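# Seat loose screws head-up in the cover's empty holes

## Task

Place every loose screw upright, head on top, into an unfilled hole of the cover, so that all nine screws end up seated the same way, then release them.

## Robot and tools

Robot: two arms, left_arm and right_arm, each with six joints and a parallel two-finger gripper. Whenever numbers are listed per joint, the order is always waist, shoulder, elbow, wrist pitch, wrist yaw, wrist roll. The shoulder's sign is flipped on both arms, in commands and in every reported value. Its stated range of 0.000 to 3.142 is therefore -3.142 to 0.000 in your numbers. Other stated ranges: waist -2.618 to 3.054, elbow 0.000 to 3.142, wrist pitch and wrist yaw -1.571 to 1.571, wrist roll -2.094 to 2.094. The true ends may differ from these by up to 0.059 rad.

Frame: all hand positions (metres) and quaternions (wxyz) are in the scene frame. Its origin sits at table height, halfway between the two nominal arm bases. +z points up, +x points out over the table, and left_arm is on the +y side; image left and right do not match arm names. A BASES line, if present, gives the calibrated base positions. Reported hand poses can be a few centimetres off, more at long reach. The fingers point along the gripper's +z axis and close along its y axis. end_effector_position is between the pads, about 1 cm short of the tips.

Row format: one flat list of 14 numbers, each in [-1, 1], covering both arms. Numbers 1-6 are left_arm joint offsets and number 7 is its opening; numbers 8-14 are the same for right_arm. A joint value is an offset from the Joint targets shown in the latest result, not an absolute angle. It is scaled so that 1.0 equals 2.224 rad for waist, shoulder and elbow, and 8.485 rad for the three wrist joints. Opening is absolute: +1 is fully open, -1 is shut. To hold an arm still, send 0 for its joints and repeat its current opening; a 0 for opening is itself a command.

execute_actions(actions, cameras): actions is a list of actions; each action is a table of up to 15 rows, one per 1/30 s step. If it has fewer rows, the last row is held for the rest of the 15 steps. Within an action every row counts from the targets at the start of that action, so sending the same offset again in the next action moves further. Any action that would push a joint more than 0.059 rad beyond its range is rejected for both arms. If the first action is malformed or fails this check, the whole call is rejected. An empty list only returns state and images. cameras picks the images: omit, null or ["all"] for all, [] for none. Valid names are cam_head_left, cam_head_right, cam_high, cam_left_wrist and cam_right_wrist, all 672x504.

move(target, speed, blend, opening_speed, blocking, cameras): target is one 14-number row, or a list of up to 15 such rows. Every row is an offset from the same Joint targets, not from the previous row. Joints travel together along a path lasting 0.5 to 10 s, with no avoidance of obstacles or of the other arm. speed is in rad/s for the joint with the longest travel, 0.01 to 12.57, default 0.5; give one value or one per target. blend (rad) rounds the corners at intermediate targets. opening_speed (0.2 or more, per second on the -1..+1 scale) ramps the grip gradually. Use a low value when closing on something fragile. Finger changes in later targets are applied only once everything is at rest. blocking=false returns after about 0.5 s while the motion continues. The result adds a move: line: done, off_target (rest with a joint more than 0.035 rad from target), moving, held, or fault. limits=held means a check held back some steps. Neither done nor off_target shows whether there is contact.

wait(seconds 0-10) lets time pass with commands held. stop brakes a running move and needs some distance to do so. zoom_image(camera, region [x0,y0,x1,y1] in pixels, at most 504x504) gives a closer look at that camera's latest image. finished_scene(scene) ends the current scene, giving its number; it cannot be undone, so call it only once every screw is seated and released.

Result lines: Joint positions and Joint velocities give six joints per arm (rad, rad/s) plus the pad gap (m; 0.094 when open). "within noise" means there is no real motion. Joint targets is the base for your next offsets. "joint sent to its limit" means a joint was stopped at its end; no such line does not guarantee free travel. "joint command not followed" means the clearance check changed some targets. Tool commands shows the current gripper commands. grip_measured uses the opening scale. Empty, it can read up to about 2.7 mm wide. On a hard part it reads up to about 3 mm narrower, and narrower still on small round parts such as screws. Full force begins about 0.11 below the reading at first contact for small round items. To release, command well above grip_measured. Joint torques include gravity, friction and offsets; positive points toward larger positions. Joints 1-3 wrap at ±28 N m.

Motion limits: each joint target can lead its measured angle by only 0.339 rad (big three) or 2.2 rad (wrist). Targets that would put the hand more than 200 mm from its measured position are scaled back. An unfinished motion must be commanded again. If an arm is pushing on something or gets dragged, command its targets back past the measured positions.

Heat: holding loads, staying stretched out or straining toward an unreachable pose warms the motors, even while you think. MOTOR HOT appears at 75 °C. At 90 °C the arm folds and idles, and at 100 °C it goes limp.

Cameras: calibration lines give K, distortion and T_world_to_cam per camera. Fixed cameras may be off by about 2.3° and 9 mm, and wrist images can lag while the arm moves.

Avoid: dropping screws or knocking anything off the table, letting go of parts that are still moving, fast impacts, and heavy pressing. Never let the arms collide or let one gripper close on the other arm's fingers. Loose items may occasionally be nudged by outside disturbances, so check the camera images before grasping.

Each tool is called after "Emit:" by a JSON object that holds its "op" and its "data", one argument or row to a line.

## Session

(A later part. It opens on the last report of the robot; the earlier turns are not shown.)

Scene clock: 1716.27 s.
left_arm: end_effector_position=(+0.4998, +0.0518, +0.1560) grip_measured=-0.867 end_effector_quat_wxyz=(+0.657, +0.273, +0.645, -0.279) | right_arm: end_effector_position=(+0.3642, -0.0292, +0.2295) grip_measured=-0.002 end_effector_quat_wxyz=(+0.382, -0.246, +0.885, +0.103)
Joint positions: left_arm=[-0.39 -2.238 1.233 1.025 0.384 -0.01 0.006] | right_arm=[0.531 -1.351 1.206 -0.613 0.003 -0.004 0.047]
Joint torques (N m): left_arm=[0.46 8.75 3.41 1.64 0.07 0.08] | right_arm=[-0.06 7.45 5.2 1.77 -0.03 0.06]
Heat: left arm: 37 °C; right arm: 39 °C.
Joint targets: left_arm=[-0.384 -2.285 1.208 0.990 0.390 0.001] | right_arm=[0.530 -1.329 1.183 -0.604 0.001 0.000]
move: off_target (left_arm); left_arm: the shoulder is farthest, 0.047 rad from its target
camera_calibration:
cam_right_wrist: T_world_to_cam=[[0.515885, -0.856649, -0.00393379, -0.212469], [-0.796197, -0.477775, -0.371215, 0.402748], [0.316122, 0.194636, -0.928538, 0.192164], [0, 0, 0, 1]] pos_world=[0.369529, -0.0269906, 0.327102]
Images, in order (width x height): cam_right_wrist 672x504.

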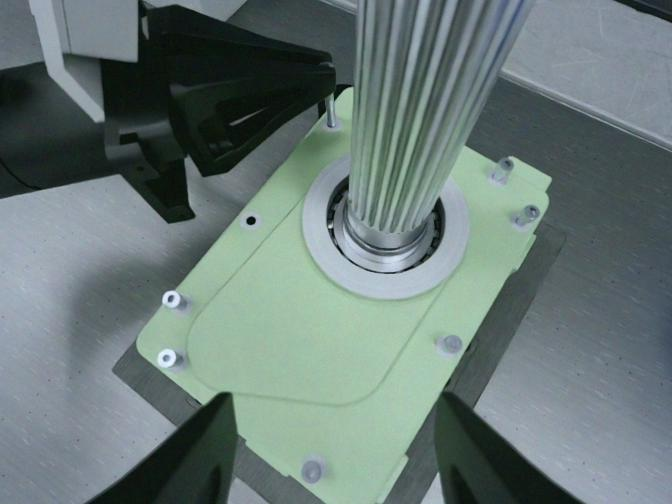

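Emit:
{"op": "move", "data": {
  "target": [0,0.0135,0,-0.0032,0,0,-0.95,0,0,0,0,0,0,0],
  "speed": 0.06,
  "cameras": ["cam_right_wrist"]
}}

Emit:
{"op": "zoom_image", "data": {
  "camera": "cam_right_wrist",
  "region": [280, 60, 380, 160]
}}

Scene clock: 1727.77 s.
left_arm: end_effector_position=(+0.4997, +0.0517, +0.1560) grip_measured=-0.867 end_effector_quat_wxyz=(+0.656, +0.273, +0.645, -0.280) | right_arm: end_effector_position=(+0.3642, -0.0292, +0.2295) grip_measured=-0.002 end_effector_quat_wxyz=(+0.382, -0.246, +0.885, +0.103)
Joint positions: left_arm=[-0.39 -2.238 1.233 1.025 0.385 -0.01 0.006] | right_arm=[0.531 -1.351 1.206 -0.613 0.003 -0.004 0.047]
Joint torques (N m): left_arm=[0.25 11.52 3.38 1.36 0.07 0.1] | right_arm=[-0.06 7.43 5.2 1.77 -0.03 0.06]
Heat: left arm: 37 °C; right arm: 39 °C.
Joint targets: left_arm=[-0.384 -2.255 1.208 0.963 0.390 0.001] | right_arm=[0.530 -1.329 1.183 -0.604 0.001 0.000]
move: off_target (left_arm); left_arm: the wrist pitch is farthest, 0.062 rad from its target
camera_calibration:
cam_right_wrist: T_world_to_cam=[[0.515885, -0.856649, -0.00393379, -0.212469], [-0.796197, -0.477775, -0.371215, 0.402748], [0.316122, 0.194636, -0.928538, 0.192164], [0, 0, 0, 1]] pos_world=[0.369529, -0.0269906, 0.327102]
Images, in order (width x height): cam_right_wrist 672x504.

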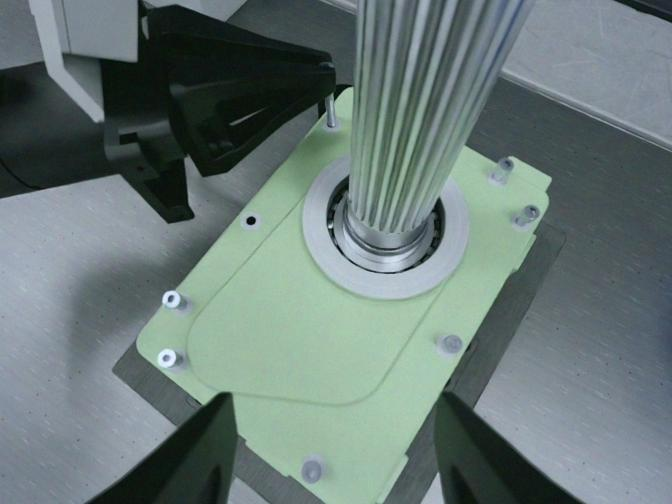

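Scaled by 5.040 from the camera's 672x504 image, which has a finer 960x720 frame.

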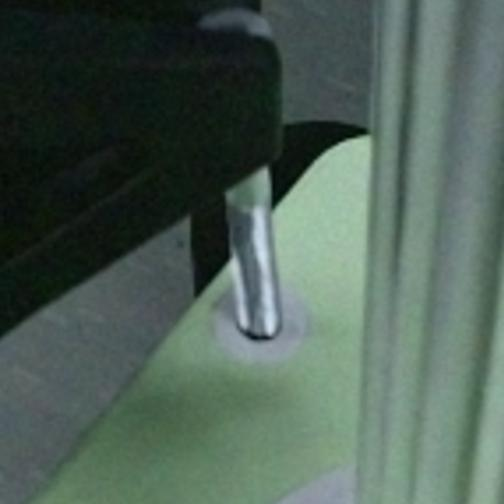

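Emit:
{"op": "move", "data": {
  "target": [0,0.0297,0,0.0018,0,0,-0.95,0,0,0,0,0,0,0],
  "speed": 0.06,
  "cameras": ["cam_right_wrist"]
}}

Emit:
{"op": "zoom_image", "data": {
  "camera": "cam_right_wrist",
  "region": [280, 60, 380, 160]
}}

Scene clock: 1752.33 s.
left_arm: end_effector_position=(+0.4983, +0.0523, +0.1512) grip_measured=-0.867 end_effector_quat_wxyz=(+0.648, +0.273, +0.654, -0.280) | right_arm: end_effector_position=(+0.3642, -0.0292, +0.2295) grip_measured=-0.002 end_effector_quat_wxyz=(+0.382, -0.246, +0.885, +0.103)
Joint positions: left_arm=[-0.39 -2.231 1.225 1.002 0.386 -0.01 0.006] | right_arm=[0.531 -1.351 1.206 -0.613 0.003 -0.004 0.047]
Joint torques (N m): left_arm=[0.47 17.24 3.97 1.75 0.06 0.12] | right_arm=[-0.08 7.43 5.2 1.77 -0.03 0.06]
Heat: left arm: 38 °C; right arm: 39 °C.
Joint targets: left_arm=[-0.384 -2.189 1.208 0.978 0.390 0.001] | right_arm=[0.530 -1.329 1.183 -0.604 0.001 0.000]
move: off_target (left_arm); left_arm: the shoulder is farthest, 0.042 rad from its target
camera_calibration:
cam_right_wrist: T_world_to_cam=[[0.515885, -0.856649, -0.00393379, -0.212469], [-0.796197, -0.477775, -0.371215, 0.402748], [0.316122, 0.194636, -0.928538, 0.192164], [0, 0, 0, 1]] pos_world=[0.369529, -0.0269906, 0.327102]
Images, in order (width x height): cam_right_wrist 672x504.

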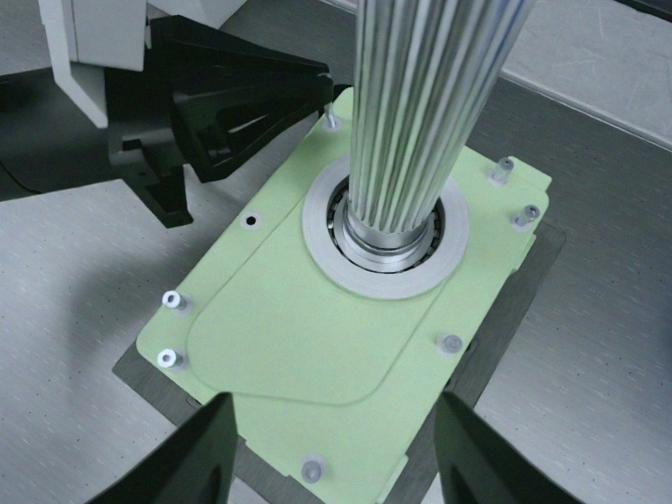

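Scaled by 5.040 from the camera's 672x504 image, which has a finer 960x720 frame.

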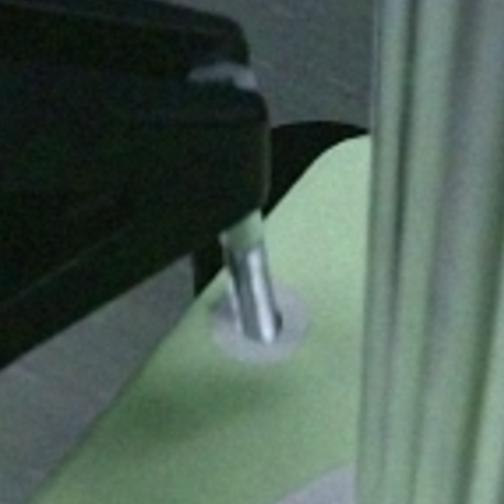

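Emit:
{"op": "move", "data": {
  "target": [
    [0,-0.0405,0,0.0,0,0,-0.95,0,0,0,0,0,0,0],
    [-0.0099,-0.0405,0.0247,-0.0007,0,0,-0.95,0,0,0,0,0,0,0]
  ],
  "speed": 0.08,
  "cameras": ["cam_right_wrist"]
}}

Emit:
{"op": "zoom_image", "data": {
  "camera": "cam_right_wrist",
  "region": [280, 60, 380, 160]
}}

Scene clock: 1781.70 s.
left_arm: end_effector_position=(+0.4987, +0.0475, +0.1479) grip_measured=-0.867 end_effector_quat_wxyz=(+0.646, +0.276, +0.654, -0.282) | right_arm: end_effector_position=(+0.3642, -0.0292, +0.2295) grip_measured=-0.002 end_effector_quat_wxyz=(+0.382, -0.246, +0.885, +0.103)
Joint positions: left_arm=[-0.397 -2.245 1.239 0.998 0.386 -0.009 0.006] | right_arm=[0.531 -1.351 1.206 -0.613 0.003 -0.004 0.047]
Joint torques (N m): left_arm=[-0.8 9.98 7.41 1.7 0.03 0.1] | right_arm=[-0.08 7.43 5.2 1.77 -0.03 0.05]
Heat: left arm: 40 °C; right arm: 39 °C.
Joint targets: left_arm=[-0.406 -2.280 1.263 0.972 0.390 0.001] | right_arm=[0.530 -1.329 1.183 -0.604 0.001 0.000]
move: done
camera_calibration:
cam_right_wrist: T_world_to_cam=[[0.515885, -0.856649, -0.00393379, -0.212469], [-0.796197, -0.477775, -0.371215, 0.402748], [0.316122, 0.194636, -0.928538, 0.192164], [0, 0, 0, 1]] pos_world=[0.369529, -0.0269906, 0.327102]
Images, in order (width x height): cam_right_wrist 672x504.

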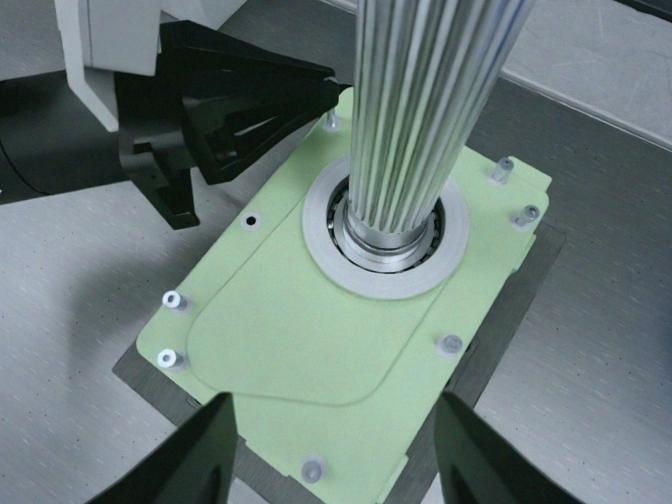

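Scaled by 5.040 from the camera's 672x504 image, which has a finer 960x720 frame.

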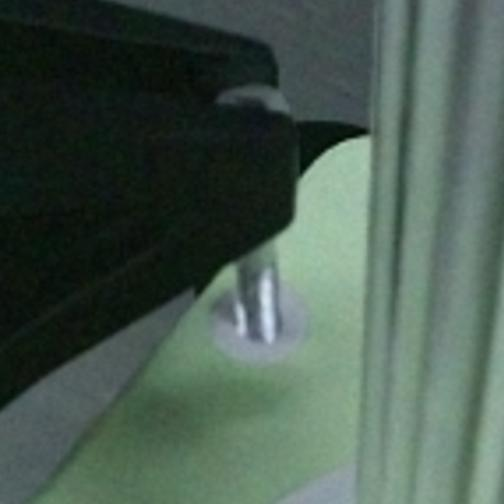

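Emit:
{"op": "move", "data": {
  "target": [0,-0.0135,0,0.0078,0,0,-0.95,0,0,0,0,0,0,0],
  "speed": 0.08,
  "cameras": ["cam_right_wrist"]
}}

Emit:
{"op": "zoom_image", "data": {
  "camera": "cam_right_wrist",
  "region": [280, 60, 380, 160]
}}

Scene clock: 1795.77 s.
left_arm: end_effector_position=(+0.4997, +0.0471, +0.1394) grip_measured=-0.867 end_effector_quat_wxyz=(+0.648, +0.276, +0.652, -0.282) | right_arm: end_effector_position=(+0.3642, -0.0292, +0.2295) grip_measured=-0.002 end_effector_quat_wxyz=(+0.382, -0.246, +0.885, +0.103)
Joint positions: left_arm=[-0.397 -2.274 1.24 1.031 0.386 -0.009 0.006] | right_arm=[0.531 -1.351 1.206 -0.613 0.003 -0.004 0.047]
Joint torques (N m): left_arm=[-0.7 10.13 7.28 2.01 0.05 0.1] | right_arm=[-0.08 7.43 5.2 1.77 -0.03 0.05]
Heat: left arm: 39 °C; right arm: 39 °C.
Joint targets: left_arm=[-0.406 -2.309 1.263 1.038 0.390 0.001] | right_arm=[0.530 -1.329 1.183 -0.604 0.001 0.000]
move: off_target (left_arm); left_arm: the shoulder is farthest, 0.036 rad from its target
camera_calibration:
cam_right_wrist: T_world_to_cam=[[0.515885, -0.856649, -0.00393379, -0.212469], [-0.796197, -0.477775, -0.371215, 0.402748], [0.316122, 0.194636, -0.928538, 0.192164], [0, 0, 0, 1]] pos_world=[0.369529, -0.0269906, 0.327102]
Images, in order (width x height): cam_right_wrist 672x504.

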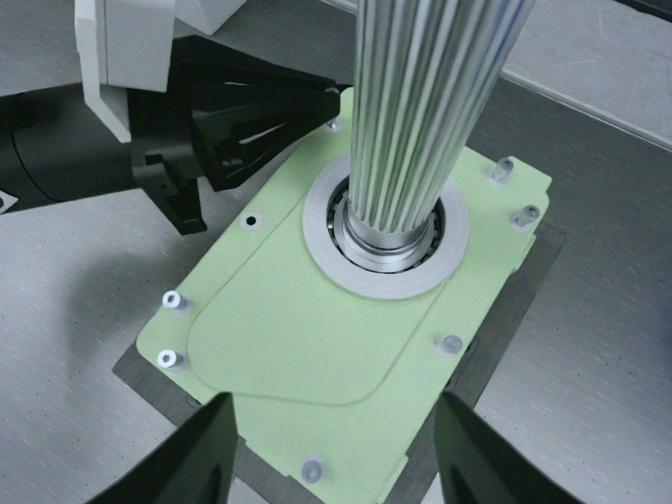

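Scaled by 5.040 from the camera's 672x504 image, which has a finer 960x720 frame.

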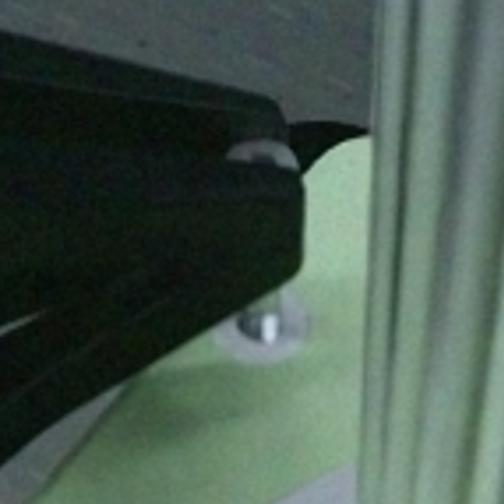

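Emit:
{"op": "move", "data": {
  "target": [0,0,0,0,0,0,-0.6,0,0,0,0,0,0,0],
  "opening_speed": 0.5,
  "cameras": ["cam_right_wrist","cam_left_wrist"]
}}

Emit:
{"op": "zoom_image", "data": {
  "camera": "cam_right_wrist",
  "region": [280, 60, 380, 160]
}}

Scene clock: 1804.87 s.
left_arm: end_effector_position=(+0.4982, +0.0447, +0.1396) grip_measured=-0.603 end_effector_quat_wxyz=(+0.647, +0.277, +0.651, -0.283) | right_arm: end_effector_position=(+0.3642, -0.0292, +0.2295) grip_measured=-0.002 end_effector_quat_wxyz=(+0.382, -0.246, +0.885, +0.103)
Joint positions: left_arm=[-0.401 -2.274 1.24 1.032 0.386 -0.009 0.019] | right_arm=[0.531 -1.351 1.206 -0.613 0.003 -0.004 0.047]
Joint torques (N m): left_arm=[-0.31 10.09 7.1 2 0.06 0.07] | right_arm=[-0.08 7.45 5.22 1.77 -0.03 0.05]
Heat: left arm: 38 °C; right arm: 39 °C.
Joint targets: left_arm=[-0.406 -2.309 1.263 1.038 0.390 0.001] | right_arm=[0.530 -1.329 1.183 -0.604 0.001 0.000]
move: done
camera_calibration:
cam_left_wrist: T_world_to_cam=[[-0.719826, -0.693357, 0.0332649, 0.385499], [-0.312067, 0.28043, -0.90773, 0.308608], [0.620053, -0.663788, -0.418234, -0.13259], [0, 0, 0, 1]] pos_world=[0.456011, 0.0927341, 0.211856]
cam_right_wrist: T_world_to_cam=[[0.515885, -0.856649, -0.00393379, -0.212469], [-0.796197, -0.477775, -0.371215, 0.402748], [0.316122, 0.194636, -0.928538, 0.192164], [0, 0, 0, 1]] pos_world=[0.369529, -0.0269906, 0.327102]
Images, in order (width x height): cam_left_wrist 672x504, cam_right_wrist 672x504.

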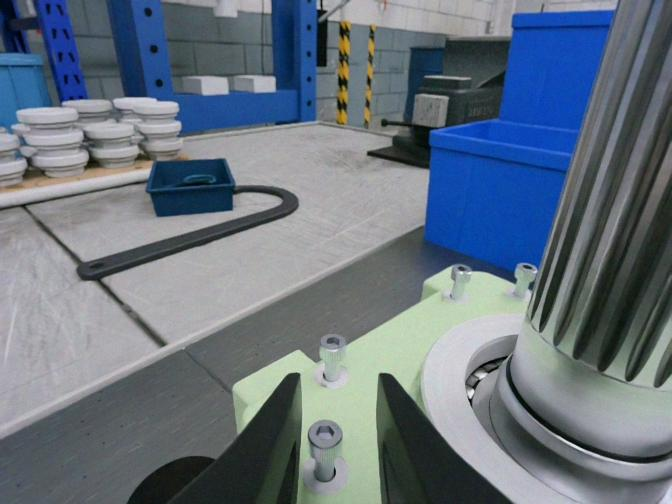

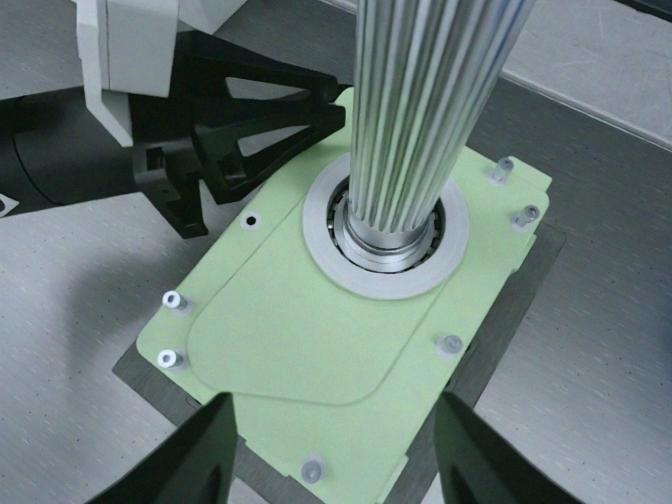

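Scaled by 5.040 from the camera's 672x504 image, which has a finer 960x720 frame.

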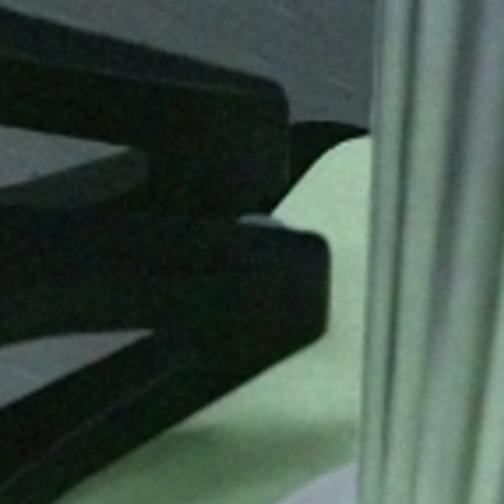

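Emit:
{"op": "move", "data": {
  "target": [
    [0,0.0674,0,-0.0094,0,0,-0.6,-0.1933,0,0,0,0,0,0],
    [0.09,0.1497,0.0184,-0.0431,0,0,-0.5,-0.1933,0,0,0,0,0,0],
    [-0.0872,0.2154,0.1965,-0.2873,-0.046,-0.0237,-0.4,-0.1933,0,0,0,0,0,0],
    [-0.1862,0.121,0.1839,-0.2664,-0.046,-0.0237,-0.4,-0.1933,0,0,0,0,0,0]
  ],
  "speed": [0.5,0.6,1.2,0.7],
  "cameras": ["cam_left_wrist","cam_head_left"]
}}

Emit:
{"op": "zoom_image", "data": {
  "camera": "cam_head_left",
  "region": [320, 150, 460, 310]
}}

Scene clock: 1840.70 s.
left_arm: end_effector_position=(+0.2284, +0.0686, +0.0778) grip_measured=-0.403 end_effector_quat_wxyz=(-0.012, +0.324, +0.946, +0.004) | right_arm: end_effector_position=(+0.4180, -0.1888, +0.2295) grip_measured=-0.002 end_effector_quat_wxyz=(+0.395, -0.051, +0.917, +0.019)
Joint positions: left_arm=[-0.824 -2.03 1.675 -1.239 0.005 -0.192 0.028] | right_arm=[0.101 -1.351 1.206 -0.613 0.003 -0.003 0.047]
Joint torques (N m): left_arm=[0.13 10.45 5.19 0.63 -0.05 -0.12] | right_arm=[-0.01 7.43 5.2 1.77 -0.03 0.05]
Heat: left arm: 38 °C; right arm: 39 °C.
Joint targets: left_arm=[-0.820 -2.040 1.672 -1.222 0.000 -0.200] | right_arm=[0.100 -1.329 1.183 -0.604 0.001 0.000]
move: done
camera_calibration:
cam_left_wrist: T_world_to_cam=[[-0.594981, -0.803665, -0.0109516, 0.192498], [-0.725169, 0.530892, 0.438502, 0.134034], [-0.346594, 0.268842, -0.898664, 0.218926], [0, 0, 0, 1]] pos_world=[0.287608, 0.0246896, 0.140075]
Images, in order (width x height): cam_head_left 672x504, cam_left_wrist 672x504.

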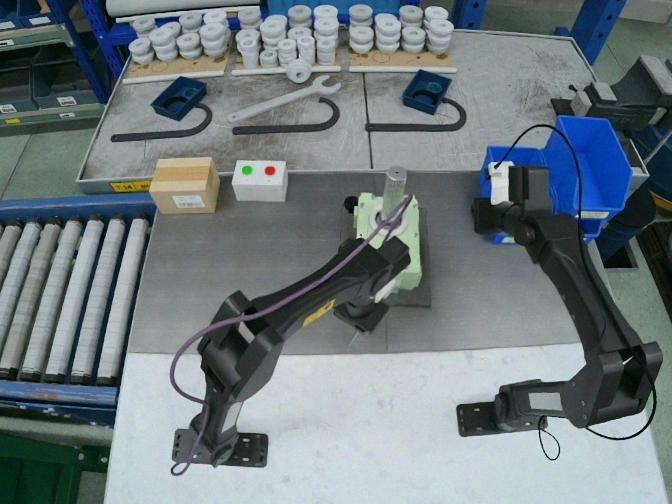

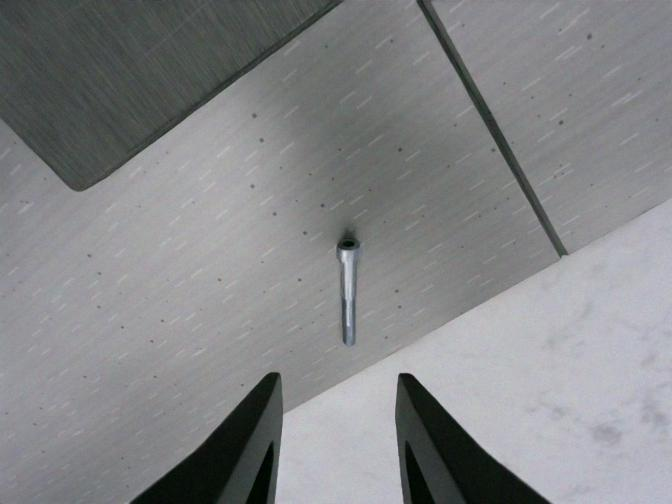

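Scaled by 3.150 from the camera's 672x504 image, which has a finer 960x720 frame.

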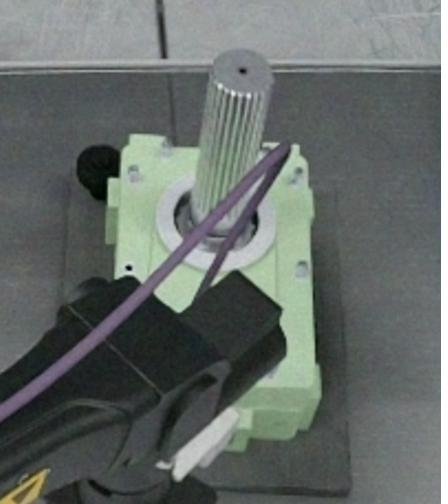

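Emit:
{"op": "move", "data": {
  "target": [-0.0016,-0.0355,-0.0553,0.0227,0,0,-0.4,0,0,0,0,0,0,0],
  "speed": 0.3,
  "cameras": ["cam_left_wrist"]
}}

Scene clock: 1862.33 s.
left_arm: end_effector_position=(+0.2347, +0.0615, +0.0260) grip_measured=-0.403 end_effector_quat_wxyz=(-0.005, +0.324, +0.946, +0.000) | right_arm: end_effector_position=(+0.4180, -0.1888, +0.2295) grip_measured=-0.002 end_effector_quat_wxyz=(+0.395, -0.051, +0.917, +0.019)
Joint positions: left_arm=[-0.824 -2.094 1.561 -1.047 0.005 -0.192 0.028] | right_arm=[0.101 -1.351 1.206 -0.613 0.003 -0.003 0.047]
Joint torques (N m): left_arm=[-0.02 9.5 4.27 0.65 -0.05 -0.1] | right_arm=[-0.01 7.43 5.2 1.77 -0.03 0.05]
Heat: left arm: 38 °C; right arm: 39 °C.
Joint targets: left_arm=[-0.824 -2.119 1.549 -1.030 0.000 -0.200] | right_arm=[0.100 -1.329 1.183 -0.604 0.001 0.000]
move: done
camera_calibration:
cam_left_wrist: T_world_to_cam=[[-0.594876, -0.80378, -0.00775706, 0.189816], [-0.729393, 0.535717, 0.425432, 0.166039], [-0.337799, 0.258737, -0.904957, 0.175205], [0, 0, 0, 1]] pos_world=[0.293209, 0.0182883, 0.0893868]
Images, in order (width x height): cam_left_wrist 672x504.

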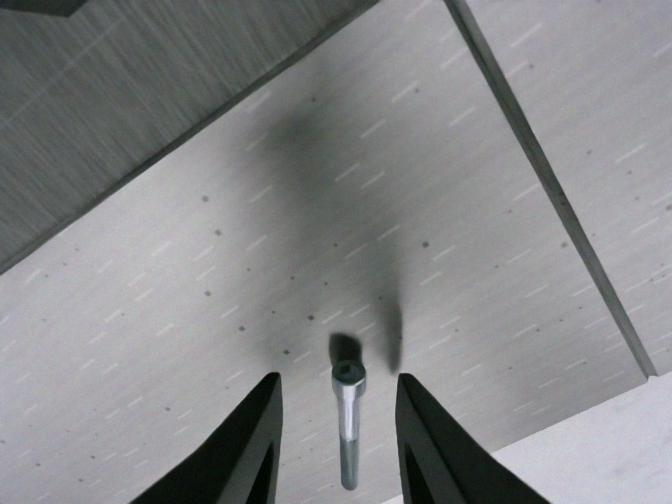

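Emit:
{"op": "move", "data": {
  "target": [-0.003,-0.0029,-0.0061,0.0023,0,0,-0.4,0,0,0,0,0,0,0],
  "speed": 0.15,
  "cameras": ["cam_left_wrist"]
}}

Scene clock: 1870.73 s.
left_arm: end_effector_position=(+0.2355, +0.0606, +0.0234) grip_measured=-0.403 end_effector_quat_wxyz=(-0.002, +0.324, +0.946, -0.002) | right_arm: end_effector_position=(+0.4180, -0.1888, +0.2295) grip_measured=-0.002 end_effector_quat_wxyz=(+0.395, -0.051, +0.917, +0.019)
Joint positions: left_arm=[-0.824 -2.094 1.55 -1.028 0.005 -0.192 0.028] | right_arm=[0.101 -1.351 1.206 -0.613 0.003 -0.003 0.047]
Joint torques (N m): left_arm=[-0.42 8.77 4.08 0.65 -0.06 -0.1] | right_arm=[-0.02 7.43 5.2 1.77 -0.03 0.05]
Heat: left arm: 38 °C; right arm: 39 °C.
Joint targets: left_arm=[-0.830 -2.125 1.535 -1.010 0.000 -0.200] | right_arm=[0.100 -1.329 1.183 -0.604 0.001 0.000]
move: done
camera_calibration:
cam_left_wrist: T_world_to_cam=[[-0.594826, -0.803832, -0.00598594, 0.189447], [-0.731747, 0.538371, 0.417974, 0.168912], [-0.332758, 0.253002, -0.908439, 0.17256], [0, 0, 0, 1]] pos_world=[0.29371, 0.0176876, 0.0872936]
Images, in order (width x height): cam_left_wrist 672x504.

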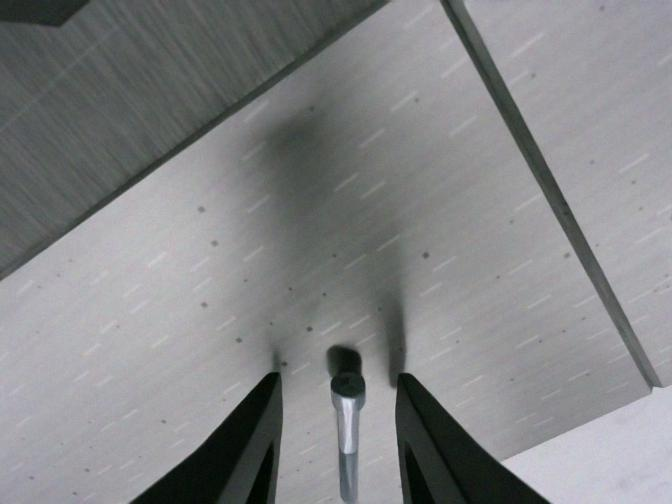

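Emit:
{"op": "move", "data": {
  "target": [-0.002,-0.0025,-0.0045,0.0018,0,0,-0.4,0,0,0,0,0,0,0],
  "speed": 0.15,
  "cameras": ["cam_left_wrist"]
}}

Scene clock: 1875.90 s.
left_arm: end_effector_position=(+0.2343, +0.0589, +0.0204) grip_measured=-0.403 end_effector_quat_wxyz=(-0.001, +0.326, +0.945, -0.002) | right_arm: end_effector_position=(+0.4180, -0.1888, +0.2295) grip_measured=-0.002 end_effector_quat_wxyz=(+0.395, -0.051, +0.917, +0.019)
Joint positions: left_arm=[-0.829 -2.098 1.543 -1.016 0.005 -0.192 0.028] | right_arm=[0.101 -1.351 1.206 -0.613 0.003 -0.003 0.047]
Joint torques (N m): left_arm=[-0.4 8.66 3.79 0.69 -0.07 -0.07] | right_arm=[-0.01 7.43 5.2 1.77 -0.03 0.05]
Heat: left arm: 38 °C; right arm: 39 °C.
Joint targets: left_arm=[-0.835 -2.131 1.525 -0.995 0.000 -0.201] | right_arm=[0.100 -1.329 1.183 -0.604 0.001 0.000]
move: done
camera_calibration:
cam_left_wrist: T_world_to_cam=[[-0.598773, -0.800896, -0.00604618, 0.188057], [-0.729635, 0.542352, 0.416517, 0.169422], [-0.330308, 0.253811, -0.909108, 0.169205], [0, 0, 0, 1]] pos_world=[0.29211, 0.0157816, 0.0843952]
Images, in order (width x height): cam_left_wrist 672x504.

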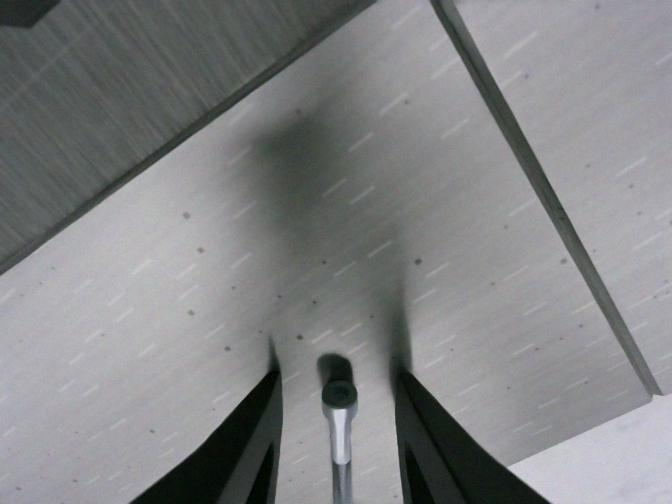

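Emit:
{"op": "move", "data": {
  "target": [0,0,0,0,0,0,-0.95,0,0,0,0,0,0,0],
  "opening_speed": 0.6,
  "cameras": ["cam_left_wrist"]
}}

Emit:
{"op": "zoom_image", "data": {
  "camera": "cam_left_wrist",
  "region": [200, 300, 480, 504]
}}

Scene clock: 1883.13 s.
left_arm: end_effector_position=(+0.2352, +0.0590, +0.0204) grip_measured=-0.865 end_effector_quat_wxyz=(+0.001, +0.326, +0.945, -0.001) | right_arm: end_effector_position=(+0.4180, -0.1888, +0.2295) grip_measured=-0.002 end_effector_quat_wxyz=(+0.395, -0.051, +0.917, +0.019)
Joint positions: left_arm=[-0.829 -2.098 1.543 -1.013 0.001 -0.192 0.006] | right_arm=[0.101 -1.351 1.206 -0.613 0.003 -0.003 0.047]
Joint torques (N m): left_arm=[-0.49 8.58 3.82 0.66 -0.01 -0.09] | right_arm=[-0.01 7.43 5.2 1.78 -0.03 0.05]
Heat: left arm: 37 °C; right arm: 39 °C.
Joint targets: left_arm=[-0.835 -2.131 1.525 -0.995 0.000 -0.201] | right_arm=[0.100 -1.329 1.183 -0.604 0.001 0.000]
move: done
camera_calibration:
cam_left_wrist: T_world_to_cam=[[-0.598792, -0.800846, -0.00966733, 0.188789], [-0.731519, 0.541962, 0.413713, 0.170643], [-0.326081, 0.2548, -0.910356, 0.168476], [0, 0, 0, 1]] pos_world=[0.29281, 0.0157816, 0.0846008]
Images, in order (width x height): cam_left_wrist 672x504.

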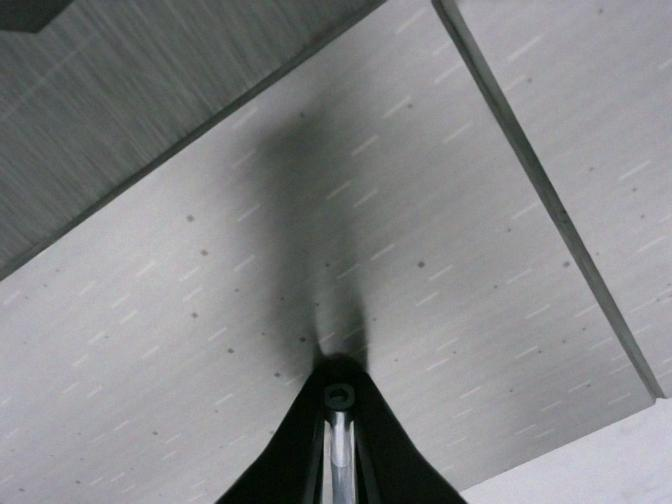

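Scaled by 1.800 from the camera's 672x504 image, which has a finer 960x720 frame.

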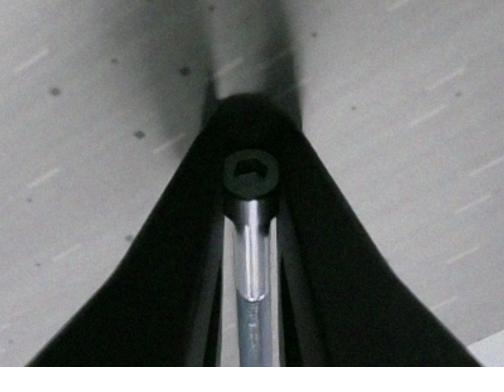

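Emit:
{"op": "move", "data": {
  "target": [
    [0,0.1353,0.0787,-0.0477,0,0,-0.95,0,0,0,0,0,0,0],
    [0.2855,0.1353,0.0787,-0.0477,0,0,-0.95,0.1933,0,0,0,0,0,0],
    [0.2855,0.1174,-0.1888,0.2059,0.0774,0.0249,-0.95,0.1933,0,0,0,0,0,0],
    [0.2145,0.1174,-0.1888,0.2059,0.0774,0.0249,-0.95,0.1933,0,0,0,0,0,0],
    [0.2145,0.0499,-0.2316,0.2331,0.0774,0.0249,-0.95,0.1933,0,0,0,0,0,0]
  ],
  "speed": [0.5,0.9,1.2,0.4,0.3],
  "cameras": ["cam_left_wrist","cam_head_left","cam_head_right","cam_right_wrist"]
}}

Emit:
{"op": "zoom_image", "data": {
  "camera": "cam_right_wrist",
  "region": [180, 120, 320, 260]
}}

Emit:
{"op": "zoom_image", "data": {
  "camera": "cam_head_right",
  "region": [325, 200, 375, 250]
}}

Emit:
{"op": "zoom_image", "data": {
  "camera": "cam_head_left",
  "region": [340, 200, 390, 250]
}}

Scene clock: 1932.10 s.
left_arm: end_effector_position=(+0.4236, +0.0538, +0.1897) grip_measured=-0.867 end_effector_quat_wxyz=(+0.611, +0.354, +0.612, -0.355) | right_arm: end_effector_position=(+0.3645, -0.0298, +0.2295) grip_measured=-0.002 end_effector_quat_wxyz=(+0.381, -0.245, +0.885, +0.104)
Joint positions: left_arm=[-0.365 -1.997 1.023 0.973 0.657 -0.001 0.006] | right_arm=[0.528 -1.351 1.206 -0.613 0 -0.003 0.047]
Joint torques (N m): left_arm=[0.57 8.84 4.52 1.94 -0.02 0.12] | right_arm=[0.17 7.43 5.2 1.77 0 0.05]
Heat: left arm: 37 °C; right arm: 39 °C.
Joint targets: left_arm=[-0.358 -2.020 1.010 0.983 0.657 0.011] | right_arm=[0.530 -1.329 1.183 -0.604 0.000 0.000]
move: done
camera_calibration:
cam_left_wrist: T_world_to_cam=[[-0.861701, -0.506822, 0.0245369, 0.388172], [-0.230909, 0.348615, -0.908377, 0.290377], [0.451832, -0.788416, -0.417431, 0.0184826], [0, 0, 0, 1]] pos_world=[0.393187, 0.110077, 0.261962]
cam_right_wrist: T_world_to_cam=[[0.514938, -0.857205, -0.00626031, -0.212323], [-0.797164, -0.476159, -0.371216, 0.403165], [0.315227, 0.196143, -0.928526, 0.192529], [0, 0, 0, 1]] pos_world=[0.370031, -0.0277964, 0.3271]
Images, in order (width x height): cam_head_left 672x504, cam_head_right 672x504, cam_left_wrist 672x504, cam_right_wrist 672x504.

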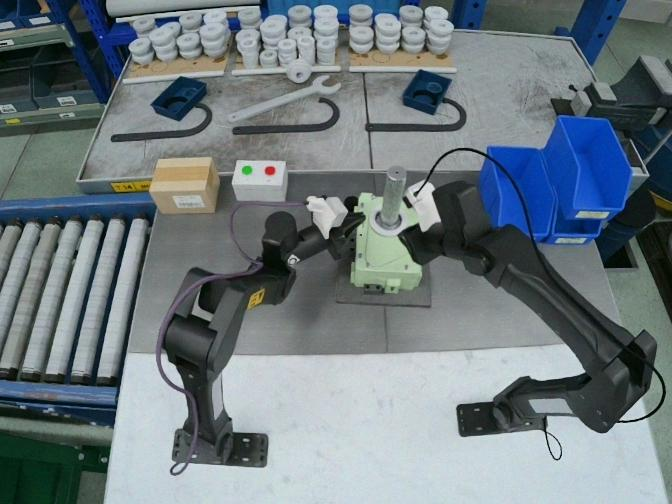

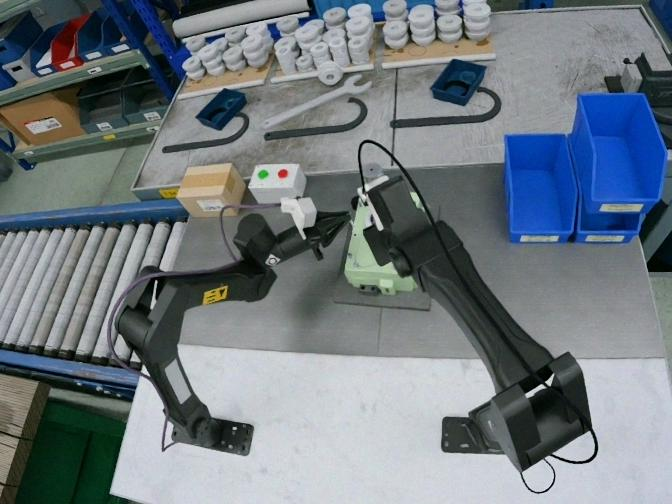

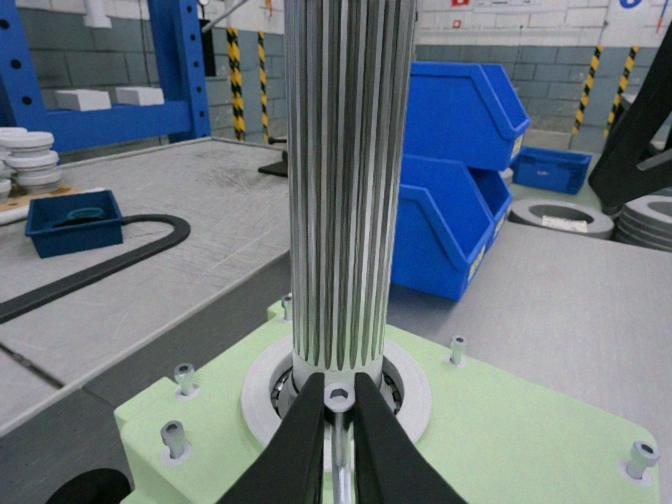

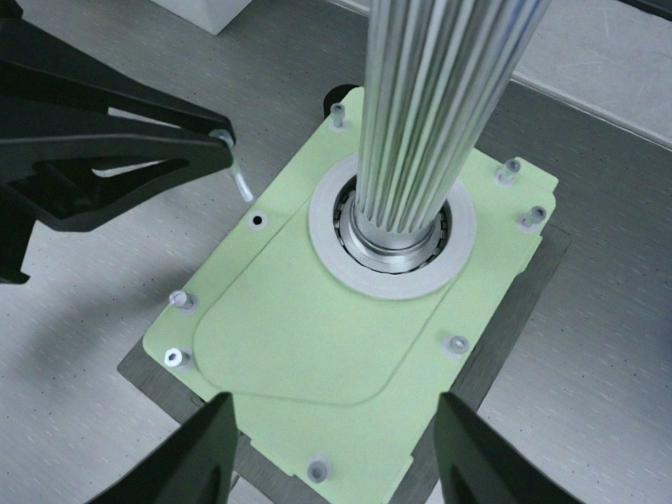

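Scaled by 3.600 from the camera's 672x504 image, which has a finer 960x720 frame.

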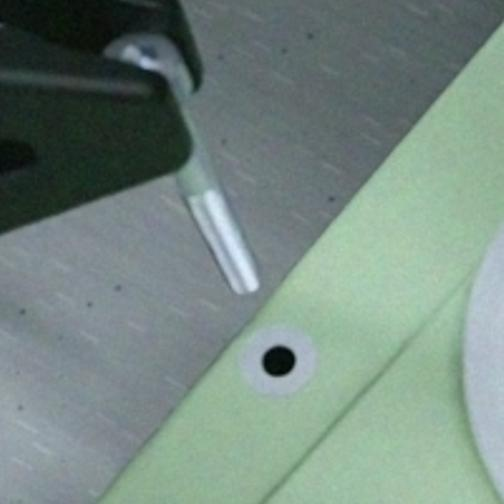

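Scaled by 10.080 from the camera's 672x504 image, which has a finer 960x720 frame.

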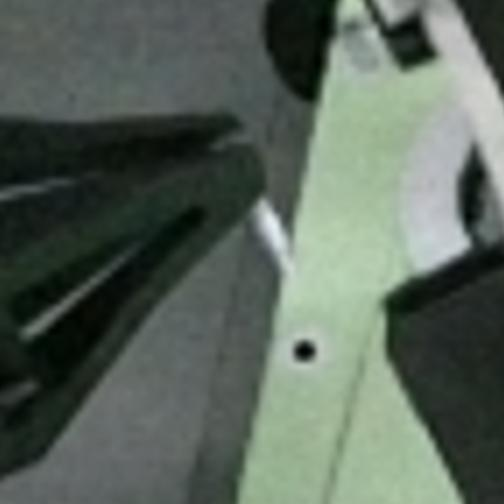

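Scaled by 10.080 from the camera's 672x504 image, which has a finer 960x720 frame.

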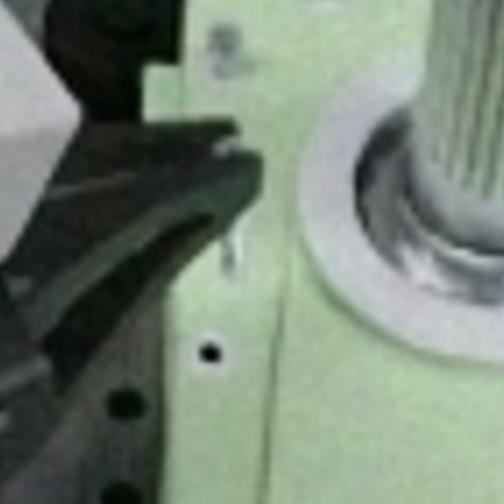

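Emit:
{"op": "move", "data": {
  "target": [0.0054,-0.0250,-0.0107,0.0089,0,0,-0.95,0,0,0,0,0,0,0],
  "speed": 0.12,
  "cameras": ["cam_head_left","cam_head_right","cam_right_wrist"]
}}

Emit:
{"op": "zoom_image", "data": {
  "camera": "cam_right_wrist",
  "region": [200, 160, 300, 260]
}}

Emit:
{"op": "zoom_image", "data": {
  "camera": "cam_head_right",
  "region": [325, 200, 375, 250]
}}

Emit:
{"op": "zoom_image", "data": {
  "camera": "cam_head_left",
  "region": [340, 200, 390, 250]
}}

Scene clock: 1967.13 s.
left_arm: end_effector_position=(+0.4271, +0.0604, +0.1708) grip_measured=-0.867 end_effector_quat_wxyz=(+0.614, +0.350, +0.614, -0.350) | right_arm: end_effector_position=(+0.3645, -0.0298, +0.2295) grip_measured=-0.002 end_effector_quat_wxyz=(+0.381, -0.245, +0.885, +0.104)
Joint positions: left_arm=[-0.351 -2.048 1.001 1.048 0.657 -0.001 0.006] | right_arm=[0.528 -1.351 1.206 -0.613 0 -0.003 0.047]
Joint torques (N m): left_arm=[0.5 8.77 3.95 1.93 0 0.11] | right_arm=[0.17 7.43 5.2 1.77 0 0.05]
Heat: left arm: 37 °C; right arm: 39 °C.
Joint targets: left_arm=[-0.346 -2.076 0.986 1.058 0.657 0.011] | right_arm=[0.530 -1.329 1.183 -0.604 0.000 0.000]
move: done
camera_calibration:
cam_right_wrist: T_world_to_cam=[[0.514938, -0.857205, -0.00626031, -0.212323], [-0.797164, -0.476159, -0.371216, 0.403165], [0.315227, 0.196143, -0.928526, 0.192529], [0, 0, 0, 1]] pos_world=[0.370031, -0.0277964, 0.3271]
Images, in order (width x height): cam_head_left 672x504, cam_head_right 672x504, cam_right_wrist 672x504.

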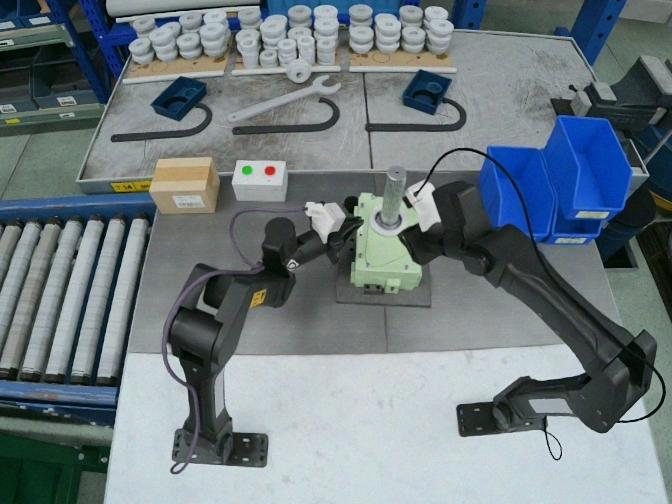

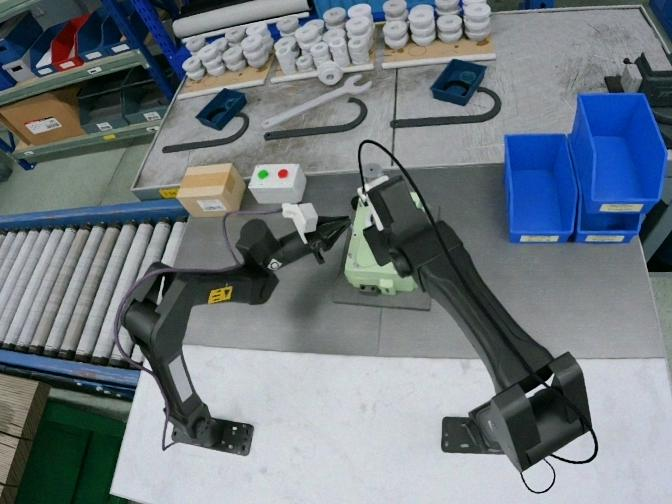

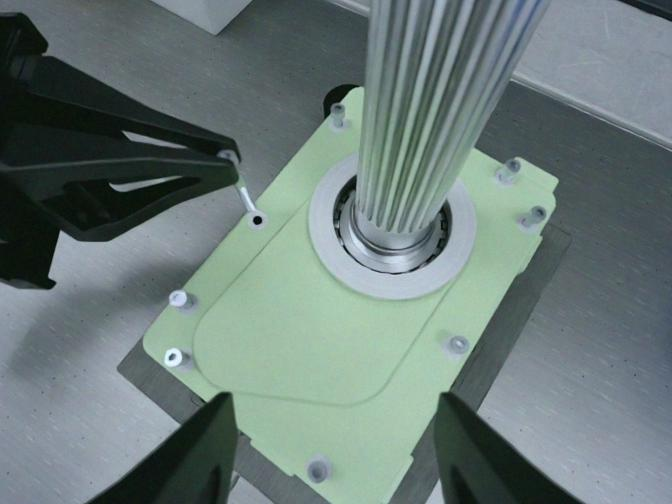

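Scaled by 5.040 from the camera's 672x504 image, which has a finer 960x720 frame.

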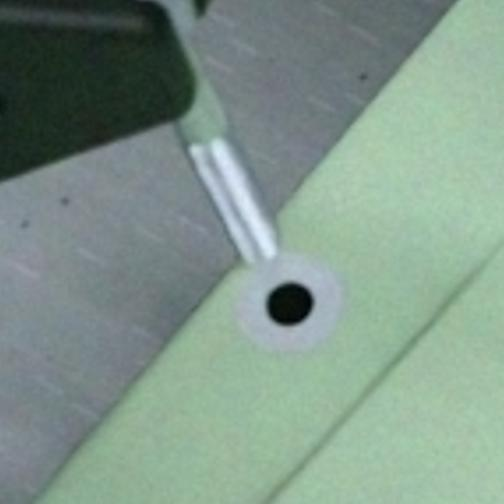

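Scaled by 10.080 from the camera's 672x504 image, which has a finer 960x720 frame.

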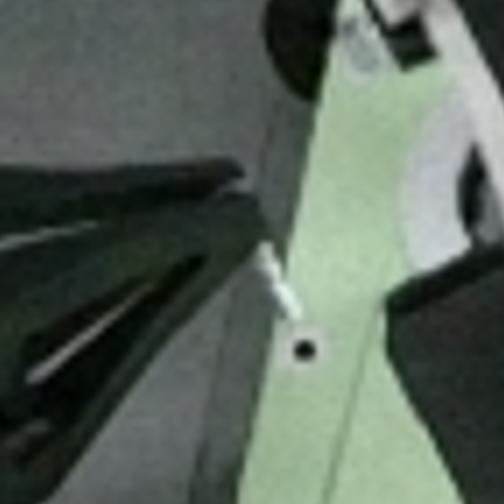

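Scaled by 10.080 from the camera's 672x504 image, which has a finer 960x720 frame.

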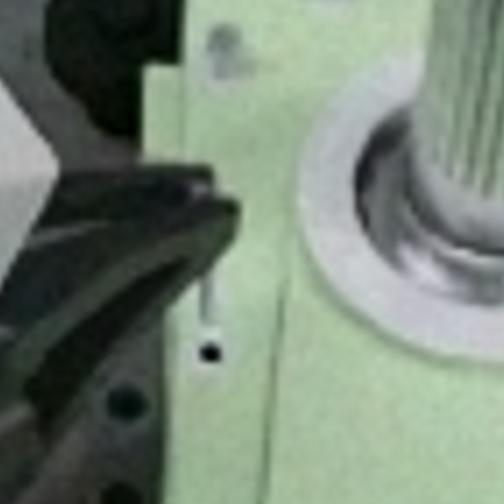

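Emit:
{"op": "move", "data": {
  "target": [0,-0.0126,-0.0036,0.0042,0,0,-0.95,0,0,0,0,0,0,0],
  "speed": 0.08,
  "cameras": ["cam_head_left","cam_head_right","cam_right_wrist"]
}}

Emit:
{"op": "zoom_image", "data": {
  "camera": "cam_right_wrist",
  "region": [200, 160, 300, 260]
}}

Emit:
{"op": "zoom_image", "data": {
  "camera": "cam_head_left",
  "region": [340, 200, 390, 250]
}}

Scene clock: 1984.57 s.
left_arm: end_effector_position=(+0.4270, +0.0605, +0.1613) grip_measured=-0.867 end_effector_quat_wxyz=(+0.614, +0.350, +0.614, -0.350) | right_arm: end_effector_position=(+0.3645, -0.0298, +0.2295) grip_measured=-0.002 end_effector_quat_wxyz=(+0.381, -0.245, +0.885, +0.104)
Joint positions: left_arm=[-0.351 -2.076 0.993 1.083 0.657 -0.001 0.006] | right_arm=[0.528 -1.351 1.206 -0.613 0 -0.003 0.047]
Joint torques (N m): left_arm=[0.35 8.66 3.92 1.94 -0.03 0.09] | right_arm=[0.17 7.43 5.2 1.77 0 0.04]
Heat: left arm: 37 °C; right arm: 39 °C.
Joint targets: left_arm=[-0.346 -2.104 0.978 1.094 0.657 0.011] | right_arm=[0.530 -1.329 1.183 -0.604 0.000 0.000]
move: done
camera_calibration:
cam_right_wrist: T_world_to_cam=[[0.514938, -0.857205, -0.00626031, -0.212323], [-0.797164, -0.476159, -0.371216, 0.403165], [0.315227, 0.196143, -0.928526, 0.192529], [0, 0, 0, 1]] pos_world=[0.370031, -0.0277964, 0.3271]
Images, in order (width x height): cam_head_left 672x504, cam_head_right 672x504, cam_right_wrist 672x504.

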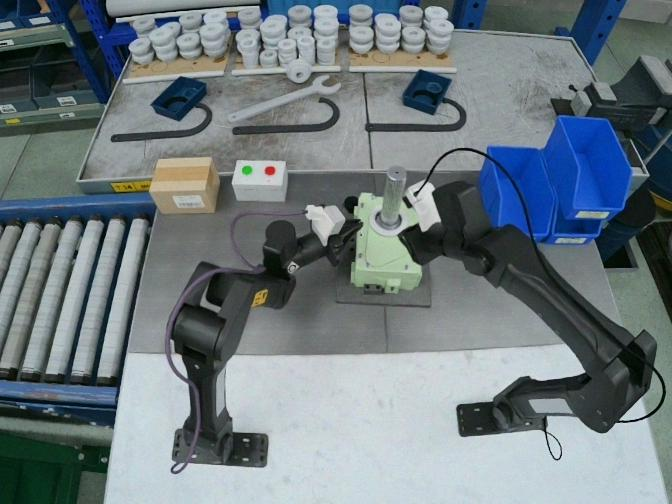

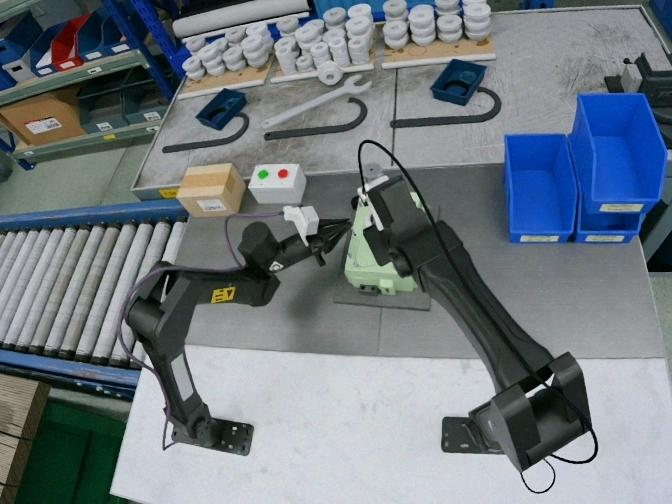

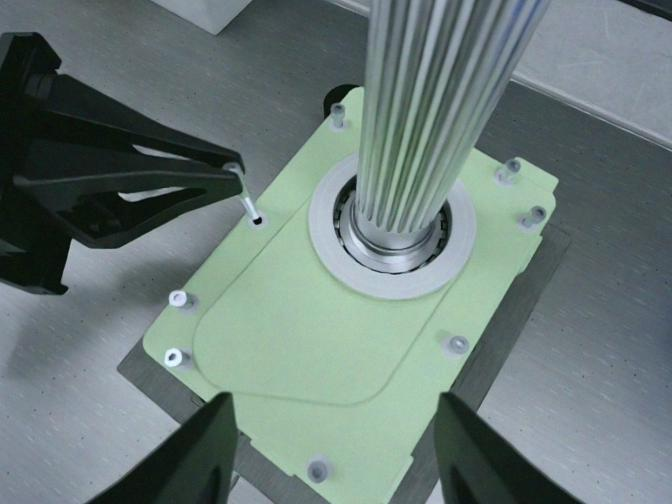

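Scaled by 5.040 from the camera's 672x504 image, which has a finer 960x720 frame.

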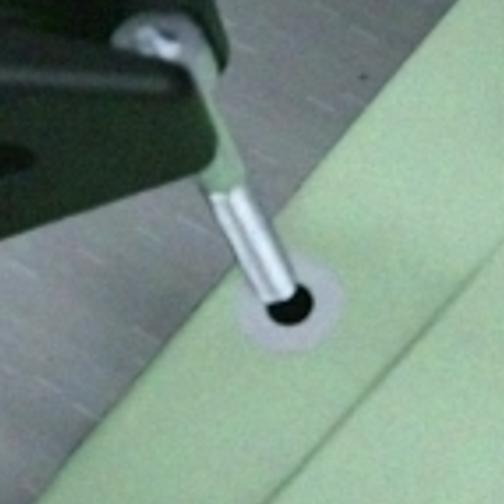

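Scaled by 10.080 from the camera's 672x504 image, which has a finer 960x720 frame.

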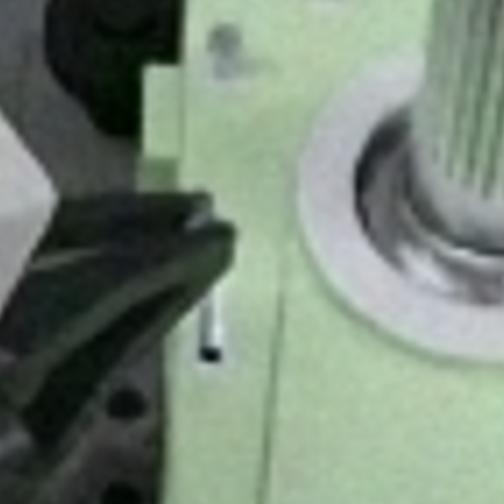

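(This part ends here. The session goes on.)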